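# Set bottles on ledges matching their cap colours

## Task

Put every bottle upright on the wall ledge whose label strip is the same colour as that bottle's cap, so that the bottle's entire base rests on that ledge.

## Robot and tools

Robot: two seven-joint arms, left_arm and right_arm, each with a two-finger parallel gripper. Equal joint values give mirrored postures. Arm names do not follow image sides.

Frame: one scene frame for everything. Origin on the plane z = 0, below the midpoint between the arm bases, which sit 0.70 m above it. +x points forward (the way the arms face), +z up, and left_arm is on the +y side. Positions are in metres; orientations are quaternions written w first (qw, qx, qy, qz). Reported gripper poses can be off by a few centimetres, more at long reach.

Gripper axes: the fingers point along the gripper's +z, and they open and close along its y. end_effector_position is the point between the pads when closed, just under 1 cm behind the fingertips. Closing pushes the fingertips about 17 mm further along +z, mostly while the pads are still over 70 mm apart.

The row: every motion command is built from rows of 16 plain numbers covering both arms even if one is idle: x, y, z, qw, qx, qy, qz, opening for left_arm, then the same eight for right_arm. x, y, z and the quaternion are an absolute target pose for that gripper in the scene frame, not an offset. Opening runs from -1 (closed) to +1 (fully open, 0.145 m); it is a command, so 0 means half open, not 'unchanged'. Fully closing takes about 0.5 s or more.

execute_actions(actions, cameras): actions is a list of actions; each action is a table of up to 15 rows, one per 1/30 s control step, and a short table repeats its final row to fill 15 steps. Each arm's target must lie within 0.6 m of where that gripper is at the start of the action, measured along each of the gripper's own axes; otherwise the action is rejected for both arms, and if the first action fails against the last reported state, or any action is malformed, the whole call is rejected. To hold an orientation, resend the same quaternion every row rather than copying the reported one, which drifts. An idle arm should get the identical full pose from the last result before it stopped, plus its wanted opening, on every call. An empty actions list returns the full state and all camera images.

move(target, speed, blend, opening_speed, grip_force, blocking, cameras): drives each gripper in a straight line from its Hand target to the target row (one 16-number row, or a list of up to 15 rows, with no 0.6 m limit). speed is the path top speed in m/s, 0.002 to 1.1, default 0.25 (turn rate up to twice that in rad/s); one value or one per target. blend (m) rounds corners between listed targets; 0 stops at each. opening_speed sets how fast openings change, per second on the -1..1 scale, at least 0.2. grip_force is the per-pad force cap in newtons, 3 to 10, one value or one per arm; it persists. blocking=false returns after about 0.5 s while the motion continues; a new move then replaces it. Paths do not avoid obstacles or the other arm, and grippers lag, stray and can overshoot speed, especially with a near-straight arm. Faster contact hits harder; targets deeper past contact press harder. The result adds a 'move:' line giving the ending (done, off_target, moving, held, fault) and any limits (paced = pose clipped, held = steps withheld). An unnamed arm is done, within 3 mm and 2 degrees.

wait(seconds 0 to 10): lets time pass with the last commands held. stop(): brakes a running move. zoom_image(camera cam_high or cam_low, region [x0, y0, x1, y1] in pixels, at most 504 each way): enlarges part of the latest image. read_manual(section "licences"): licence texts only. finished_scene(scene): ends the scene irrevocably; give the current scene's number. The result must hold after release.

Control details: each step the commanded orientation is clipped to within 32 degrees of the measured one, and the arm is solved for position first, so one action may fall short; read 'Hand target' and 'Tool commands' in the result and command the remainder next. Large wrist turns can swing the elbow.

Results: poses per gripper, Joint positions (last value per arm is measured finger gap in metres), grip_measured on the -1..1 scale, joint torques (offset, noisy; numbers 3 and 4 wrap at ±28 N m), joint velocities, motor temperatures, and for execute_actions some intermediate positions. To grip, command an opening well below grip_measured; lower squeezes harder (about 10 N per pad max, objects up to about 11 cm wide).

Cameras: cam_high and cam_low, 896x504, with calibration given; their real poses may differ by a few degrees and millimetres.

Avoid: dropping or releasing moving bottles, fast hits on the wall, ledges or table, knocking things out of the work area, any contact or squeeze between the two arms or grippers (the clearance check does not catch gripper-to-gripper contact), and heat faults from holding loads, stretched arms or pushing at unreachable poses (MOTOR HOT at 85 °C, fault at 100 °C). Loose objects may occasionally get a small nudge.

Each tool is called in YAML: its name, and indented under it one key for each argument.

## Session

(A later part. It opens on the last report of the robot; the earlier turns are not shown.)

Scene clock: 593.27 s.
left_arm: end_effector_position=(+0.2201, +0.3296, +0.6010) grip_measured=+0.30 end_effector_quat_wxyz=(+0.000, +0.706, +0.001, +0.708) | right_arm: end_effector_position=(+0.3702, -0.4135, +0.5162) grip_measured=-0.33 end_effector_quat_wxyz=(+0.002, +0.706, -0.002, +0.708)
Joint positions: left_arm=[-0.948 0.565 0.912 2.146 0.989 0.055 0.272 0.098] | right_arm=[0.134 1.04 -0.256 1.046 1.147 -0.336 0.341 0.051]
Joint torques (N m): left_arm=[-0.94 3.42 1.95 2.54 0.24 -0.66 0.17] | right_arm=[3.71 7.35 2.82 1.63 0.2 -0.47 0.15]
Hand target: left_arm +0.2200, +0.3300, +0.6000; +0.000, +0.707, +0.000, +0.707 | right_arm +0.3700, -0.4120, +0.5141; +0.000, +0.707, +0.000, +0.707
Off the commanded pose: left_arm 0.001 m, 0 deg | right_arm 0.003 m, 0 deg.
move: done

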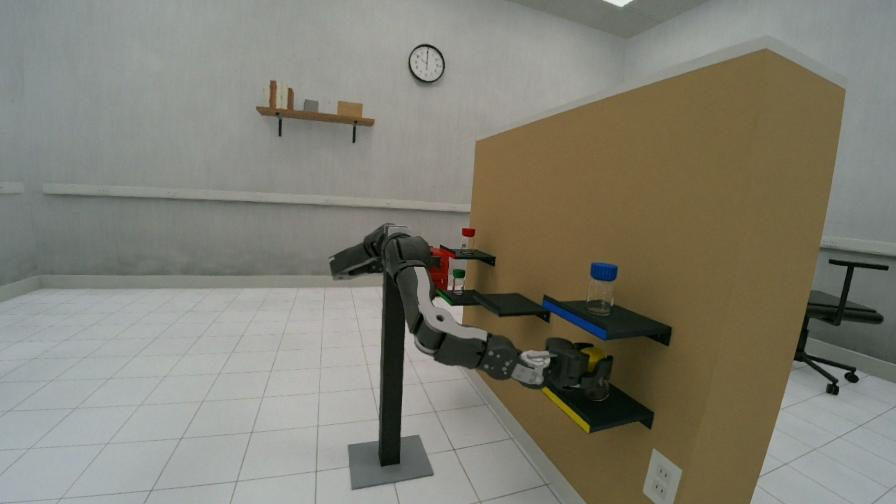

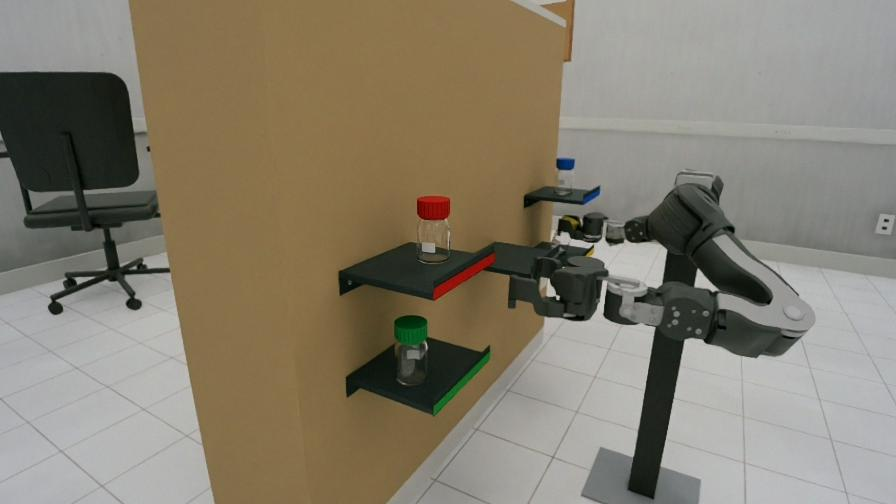

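zoom_image:
  camera: "cam_low"
  region: [500, 150, 680, 280]

move:
  target:
    - [0.22,0.33,0.60,0,0.7071,0,0.7071,0.3,0.378,-0.412,0.518,0,0.7547,0,0.6561,-0.7]
    - [0.22,0.33,0.60,0,0.7071,0,0.7071,0.3,0.378,-0.412,0.511,0,0.7547,0,0.6561,-0.7]
  speed: [0.06,0.03]
  cameras: ["all"]

zoom_image:
  camera: "cam_high"
  region: [520, 320, 680, 440]

zoom_image:
  camera: "cam_low"
  region: [500, 150, 680, 280]

Scaled by 2.800 from the camera's 896x504 image, which has a finer 1280x720 frame.

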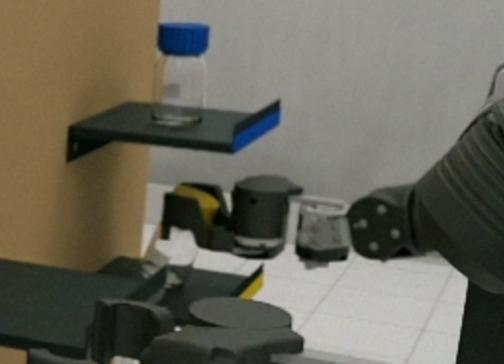

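Scene clock: 616.57 s.
left_arm: end_effector_position=(+0.2201, +0.3296, +0.6010) grip_measured=+0.30 end_effector_quat_wxyz=(+0.000, +0.706, +0.001, +0.708) | right_arm: end_effector_position=(+0.3784, -0.4135, +0.5145) grip_measured=-0.33 end_effector_quat_wxyz=(+0.001, +0.752, -0.002, +0.659)
Joint positions: left_arm=[-0.948 0.565 0.912 2.146 0.989 0.055 0.272 0.098] | right_arm=[0.181 1.069 -0.256 1.079 1.107 -0.14 0.31 0.051]
Joint torques (N m): left_arm=[-0.94 3.42 1.95 2.54 0.24 -0.66 0.17] | right_arm=[3.89 7.13 2.54 1.4 0.18 -0.4 0.12]
Hand target: left_arm +0.2200, +0.3300, +0.6000; +0.000, +0.707, +0.000, +0.707 | right_arm +0.3780, -0.4120, +0.5110; +0.000, +0.755, +0.000, +0.656
Off the commanded pose: left_arm 0.001 m, 0 deg | right_arm 0.004 m, 1 deg.
move: off_target (right_arm)

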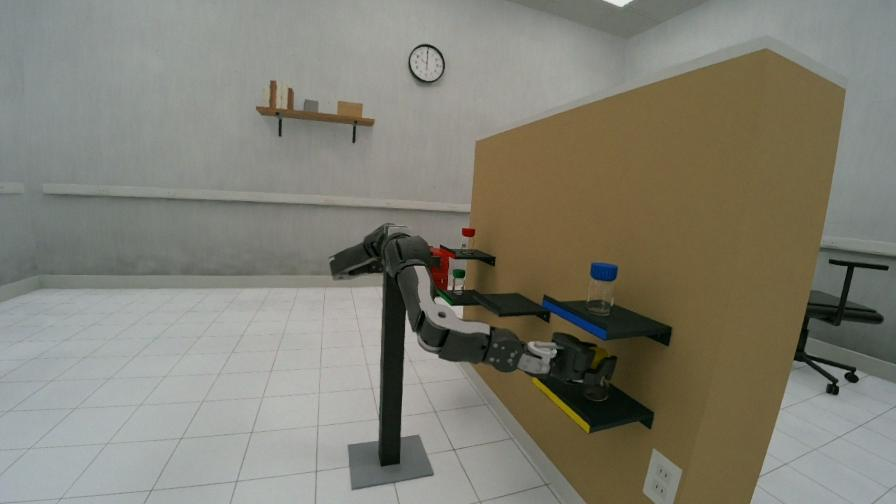

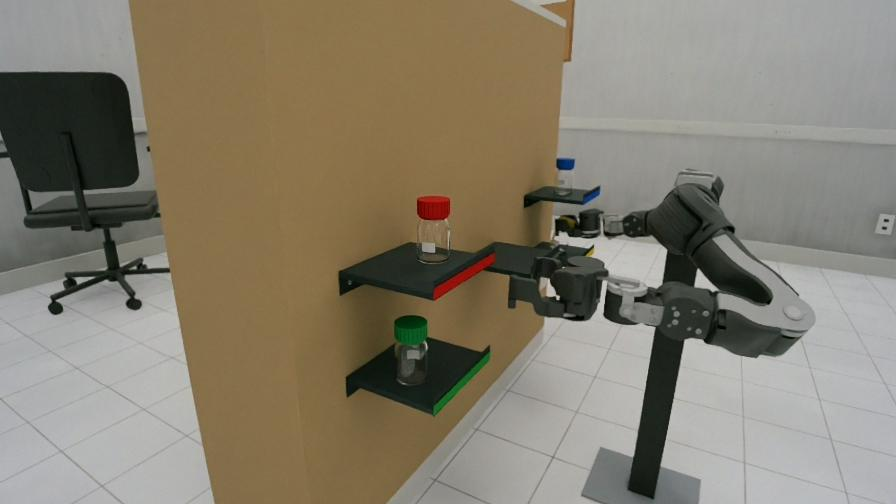

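Scaled by 3.150 from the camera's 896x504 image, which has a finer 1280x720 frame.

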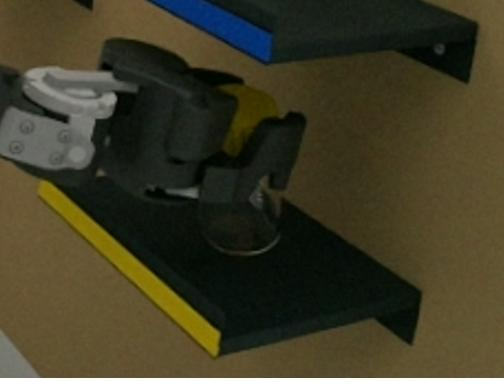

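Scaled by 2.800 from the camera's 896x504 image, which has a finer 1280x720 frame.

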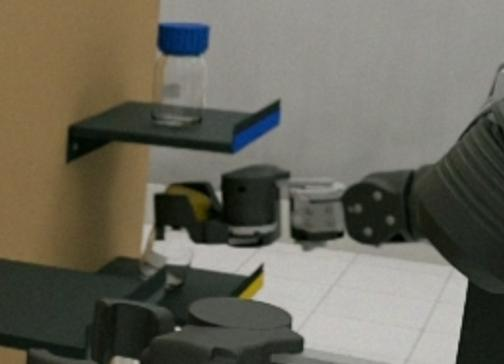

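move:
  target:
    - [0.22,0.33,0.60,0,0.7071,0,0.7071,0.3,0.382,-0.412,0.518,0,0.7986,0,0.6018,-0.7]
    - [0.22,0.33,0.60,0,0.7071,0,0.7071,0.3,0.382,-0.412,0.509,0,0.7986,0,0.6018,-0.7]
  speed: [0.06,0.03]
  cameras: ["all"]

zoom_image:
  camera: "cam_high"
  region: [520, 320, 680, 440]

zoom_image:
  camera: "cam_low"
  region: [520, 150, 640, 260]

Scene clock: 637.03 s.
left_arm: end_effector_position=(+0.2201, +0.3296, +0.6010) grip_measured=+0.30 end_effector_quat_wxyz=(+0.000, +0.706, +0.001, +0.708) | right_arm: end_effector_position=(+0.3829, -0.4133, +0.5141) grip_measured=-0.33 end_effector_quat_wxyz=(+0.001, +0.794, -0.002, +0.608)
Joint positions: left_arm=[-0.948 0.565 0.912 2.146 0.989 0.055 0.272 0.098] | right_arm=[0.235 1.096 -0.258 1.107 1.075 0.058 0.295 0.051]
Joint torques (N m): left_arm=[-0.91 3.42 1.95 2.54 0.24 -0.66 0.17] | right_arm=[3.97 7.16 2.14 1.43 0.11 -0.3 0.11]
Hand target: left_arm +0.2200, +0.3300, +0.6000; +0.000, +0.707, +0.000, +0.707 | right_arm +0.3820, -0.4120, +0.5091; +0.000, +0.799, +0.000, +0.602
Off the commanded pose: left_arm 0.001 m, 0 deg | right_arm 0.005 m, 1 deg.
move: off_target (right_arm)

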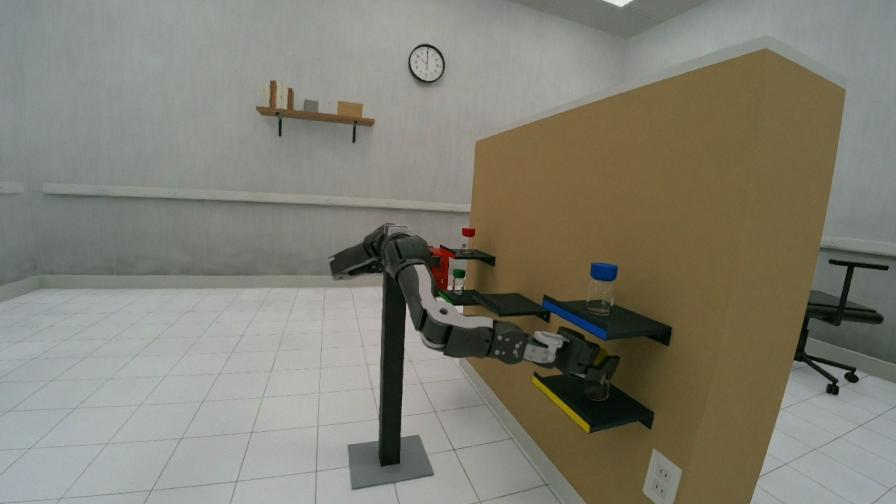

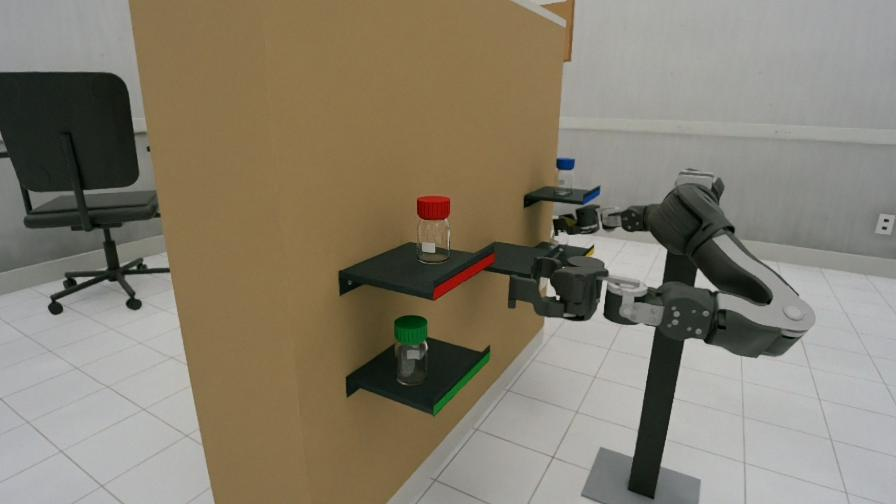

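Scaled by 3.150 from the camera's 896x504 image, which has a finer 1280x720 frame.

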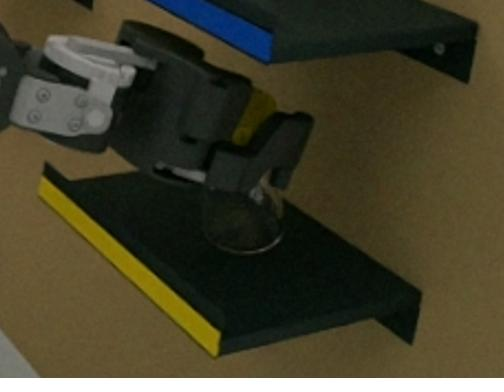

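Scaled by 4.200 from the camera's 896x504 image, which has a finer 1280x720 frame.

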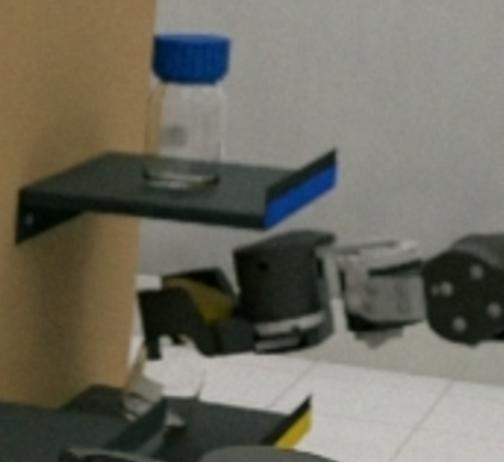

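move:
  target: [0.22,0.33,0.60,0,0.7071,0,0.7071,0.3,0.382,-0.412,0.512,0,0.7986,0,0.6018,-0.36]
  speed: 0.03
  grip_force: 3
  opening_speed: 0.4
  cameras: ["all"]

zoom_image:
  camera: "cam_high"
  region: [520, 320, 680, 440]

zoom_image:
  camera: "cam_low"
  region: [520, 150, 640, 260]

Scene clock: 654.93 s.
left_arm: end_effector_position=(+0.2201, +0.3296, +0.6010) grip_measured=+0.30 end_effector_quat_wxyz=(+0.000, +0.706, +0.001, +0.708) | right_arm: end_effector_position=(+0.3829, -0.4123, +0.5142) grip_measured=-0.27 end_effector_quat_wxyz=(+0.000, +0.795, -0.001, +0.606)
Joint positions: left_arm=[-0.948 0.565 0.912 2.146 0.989 0.055 0.272 0.098] | right_arm=[0.235 1.098 -0.258 1.111 1.075 0.064 0.295 0.055]
Joint torques (N m): left_arm=[-0.91 3.42 1.96 2.54 0.24 -0.66 0.17] | right_arm=[3.55 8.51 3.14 2.29 0.29 -0.2 -0.02]
Hand target: left_arm +0.2200, +0.3300, +0.6000; +0.000, +0.707, +0.000, +0.707 | right_arm +0.3820, -0.4120, +0.5119; +0.000, +0.799, +0.000, +0.602
Off the commanded pose: left_arm 0.001 m, 0 deg | right_arm 0.002 m, 1 deg.
grip_force (N): 3, 3
move: done

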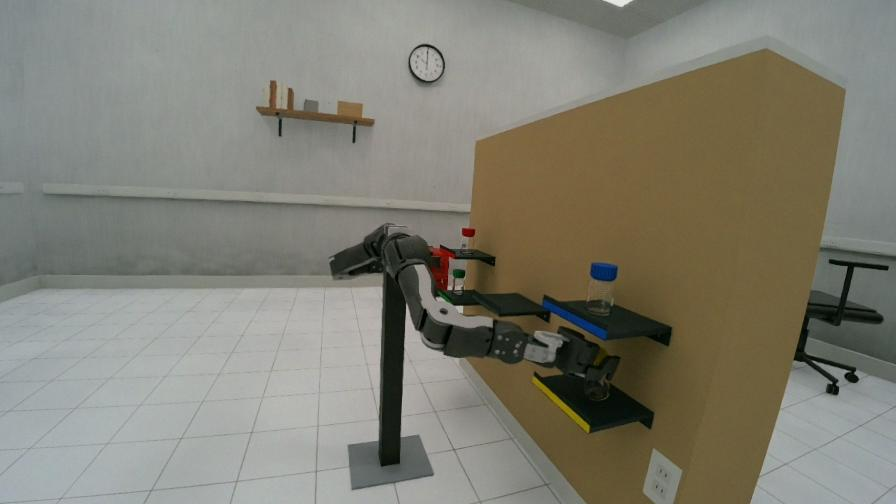

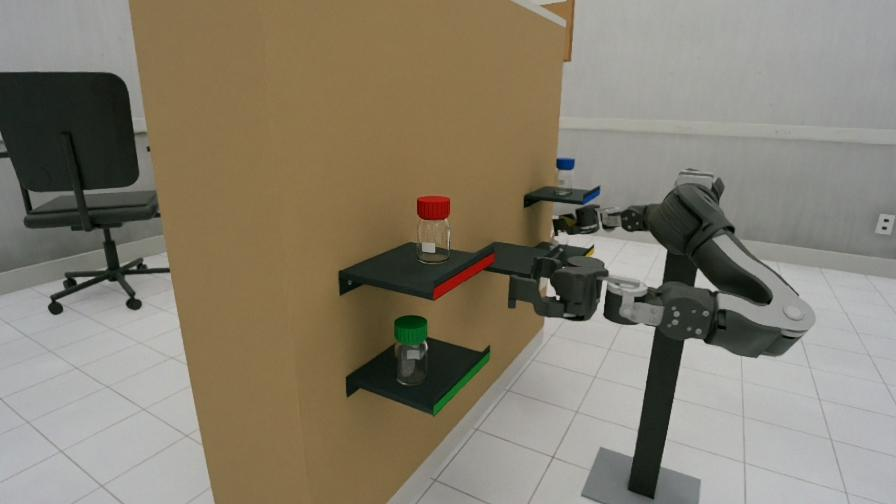

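Scaled by 3.150 from the camera's 896x504 image, which has a finer 1280x720 frame.

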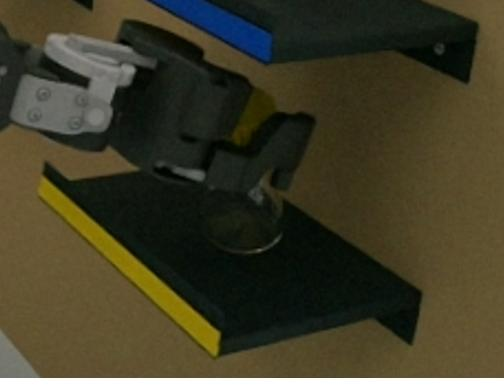

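Scaled by 4.200 from the camera's 896x504 image, which has a finer 1280x720 frame.

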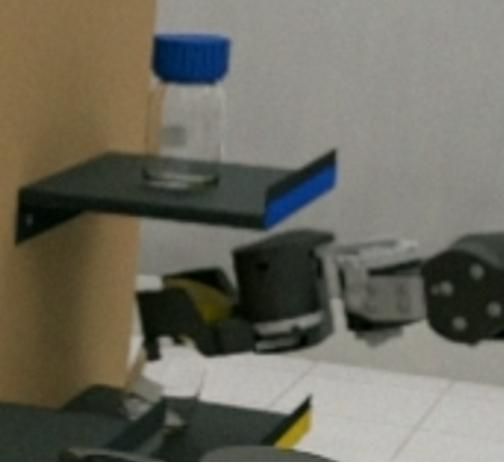

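move:
  target: [0.22,0.33,0.60,0,0.7071,0,0.7071,0.3,0.382,-0.412,0.512,0,0.7986,0,0.6018,0.25]
  speed: 0.03
  opening_speed: 0.4
  cameras: ["all"]

zoom_image:
  camera: "cam_high"
  region: [520, 320, 680, 440]

zoom_image:
  camera: "cam_low"
  region: [520, 150, 640, 260]

Scene clock: 664.03 s.
left_arm: end_effector_position=(+0.2201, +0.3296, +0.6010) grip_measured=+0.30 end_effector_quat_wxyz=(+0.000, +0.706, +0.001, +0.708) | right_arm: end_effector_position=(+0.3827, -0.4124, +0.5136) grip_measured=+0.25 end_effector_quat_wxyz=(+0.000, +0.796, -0.001, +0.605)
Joint positions: left_arm=[-0.948 0.565 0.912 2.146 0.989 0.055 0.272 0.098] | right_arm=[0.235 1.098 -0.258 1.111 1.075 0.066 0.294 0.094]
Joint torques (N m): left_arm=[-0.91 3.42 1.95 2.54 0.24 -0.66 0.17] | right_arm=[3.68 8.48 3.32 2.26 0.29 -0.27 0]
Hand target: left_arm +0.2200, +0.3300, +0.6000; +0.000, +0.707, +0.000, +0.707 | right_arm +0.3820, -0.4120, +0.5120; +0.000, +0.799, +0.000, +0.602
Off the commanded pose: left_arm 0.001 m, 0 deg | right_arm 0.002 m, 0 deg.
grip_force (N): 3, 3
move: done

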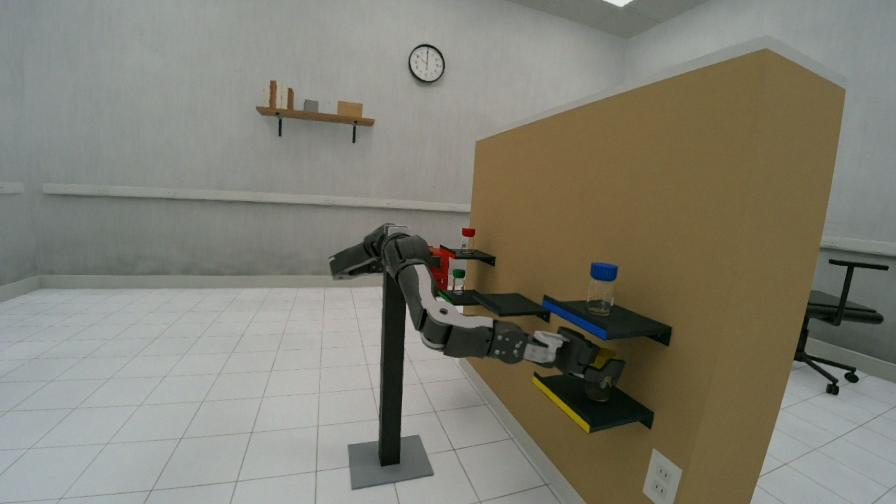

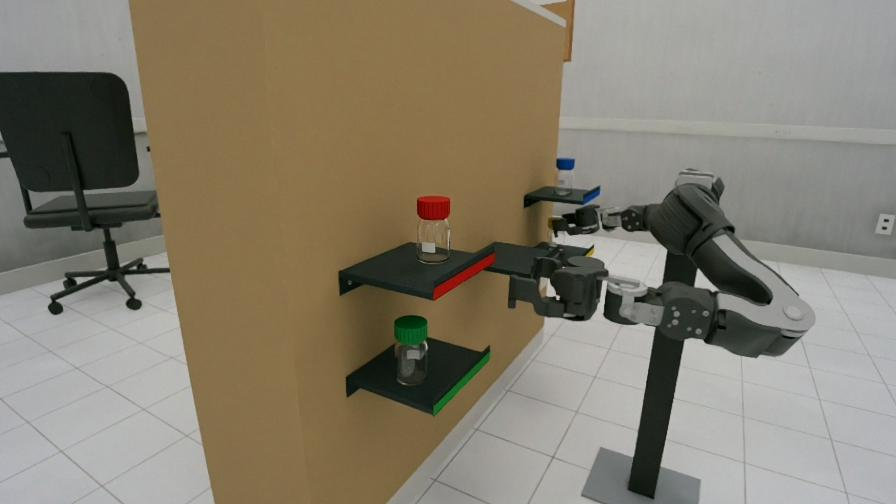

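Scaled by 3.150 from the camera's 896x504 image, which has a finer 1280x720 frame.

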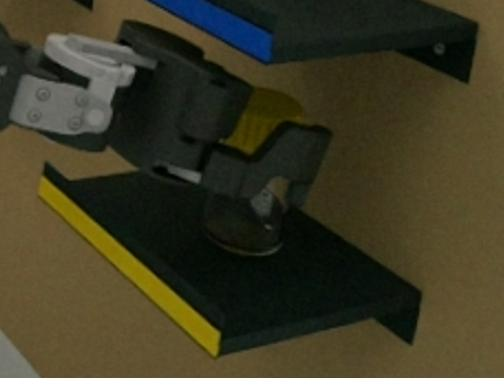

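Scaled by 4.200 from the camera's 896x504 image, which has a finer 1280x720 frame.

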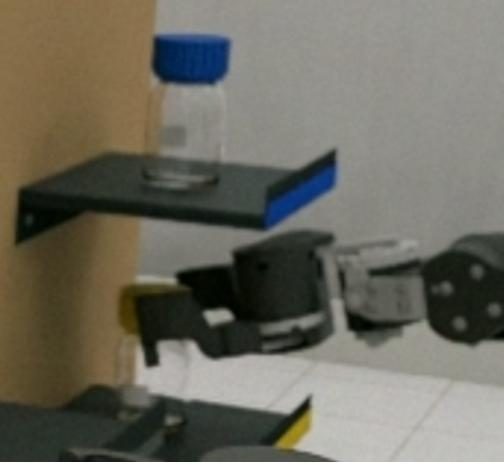

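move:
  target:
    - [0.22,0.33,0.60,0,0.7071,0,0.7071,0.3,0.31,-0.412,0.533,0,0.7986,0,0.6018,0.25]
    - [0.22,0.33,0.60,0,0.7071,0,0.7071,0.3,0.23,-0.405,0.535,0,0.7547,0,0.6561,0.25]
  speed: [0.08,0.12]
  blend: [0.01,0]
  cameras: ["all"]

zoom_image:
  camera: "cam_high"
  region: [500, 240, 700, 440]

zoom_image:
  camera: "cam_low"
  region: [500, 150, 640, 260]

Scene clock: 677.63 s.
left_arm: end_effector_position=(+0.2201, +0.3296, +0.6010) grip_measured=+0.30 end_effector_quat_wxyz=(+0.000, +0.706, +0.001, +0.708) | right_arm: end_effector_position=(+0.2296, -0.4053, +0.5328) grip_measured=+0.25 end_effector_quat_wxyz=(+0.000, +0.757, -0.004, +0.654)
Joint positions: left_arm=[-0.948 0.565 0.912 2.146 0.989 0.055 0.272 0.098] | right_arm=[-0.999 0.86 0.77 1.653 1.11 -0.156 0.404 0.094]
Joint torques (N m): left_arm=[-0.94 3.42 1.95 2.54 0.24 -0.66 0.17] | right_arm=[-0.2 4.36 5.22 2.17 0.3 -0.52 0.18]
Hand target: left_arm +0.2200, +0.3300, +0.6000; +0.000, +0.707, +0.000, +0.707 | right_arm +0.2300, -0.4050, +0.5349; +0.000, +0.755, +0.000, +0.656
Off the commanded pose: left_arm 0.001 m, 0 deg | right_arm 0.002 m, 1 deg.
grip_force (N): 3, 3
move: done

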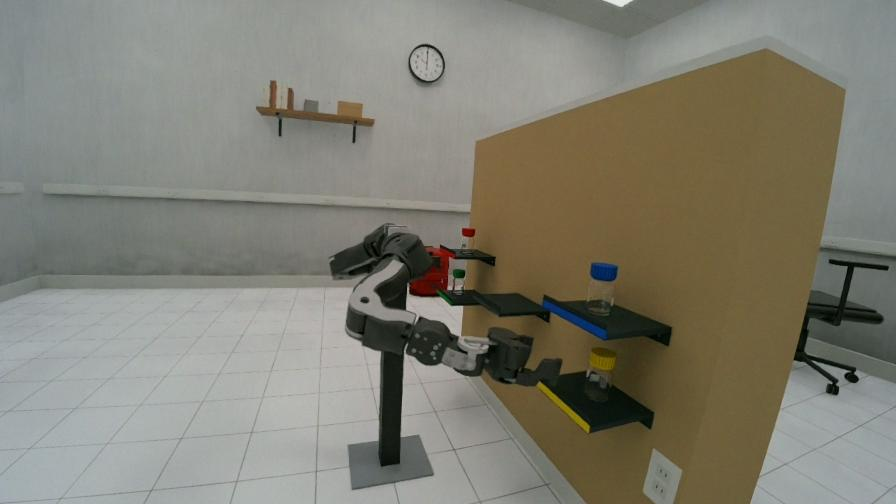

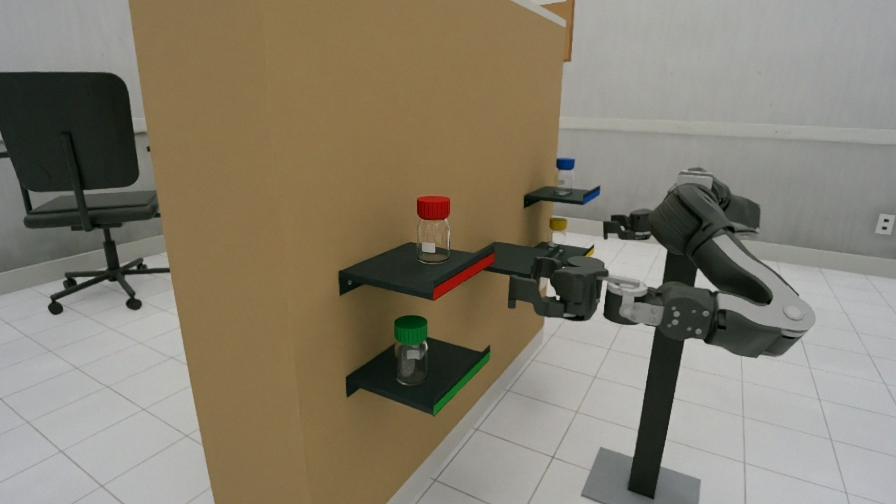

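Scaled by 2.520 from the camera's 896x504 image, which has a finer 1280x720 frame.

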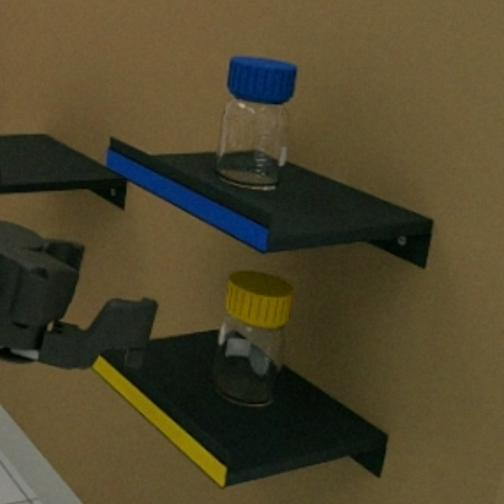

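Scaled by 3.600 from the camera's 896x504 image, which has a finer 1280x720 frame.

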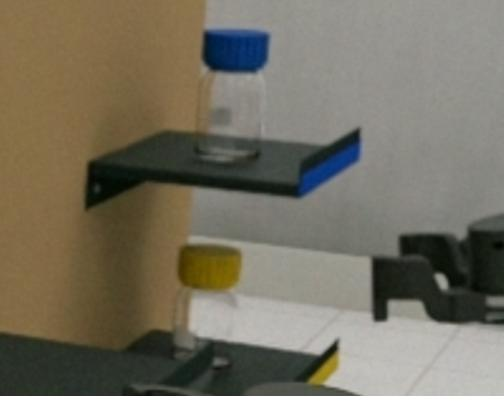

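All four bottles are upright on the matching ledges.

finished_scene:
  scene: 2

The scene is finished: the task was done.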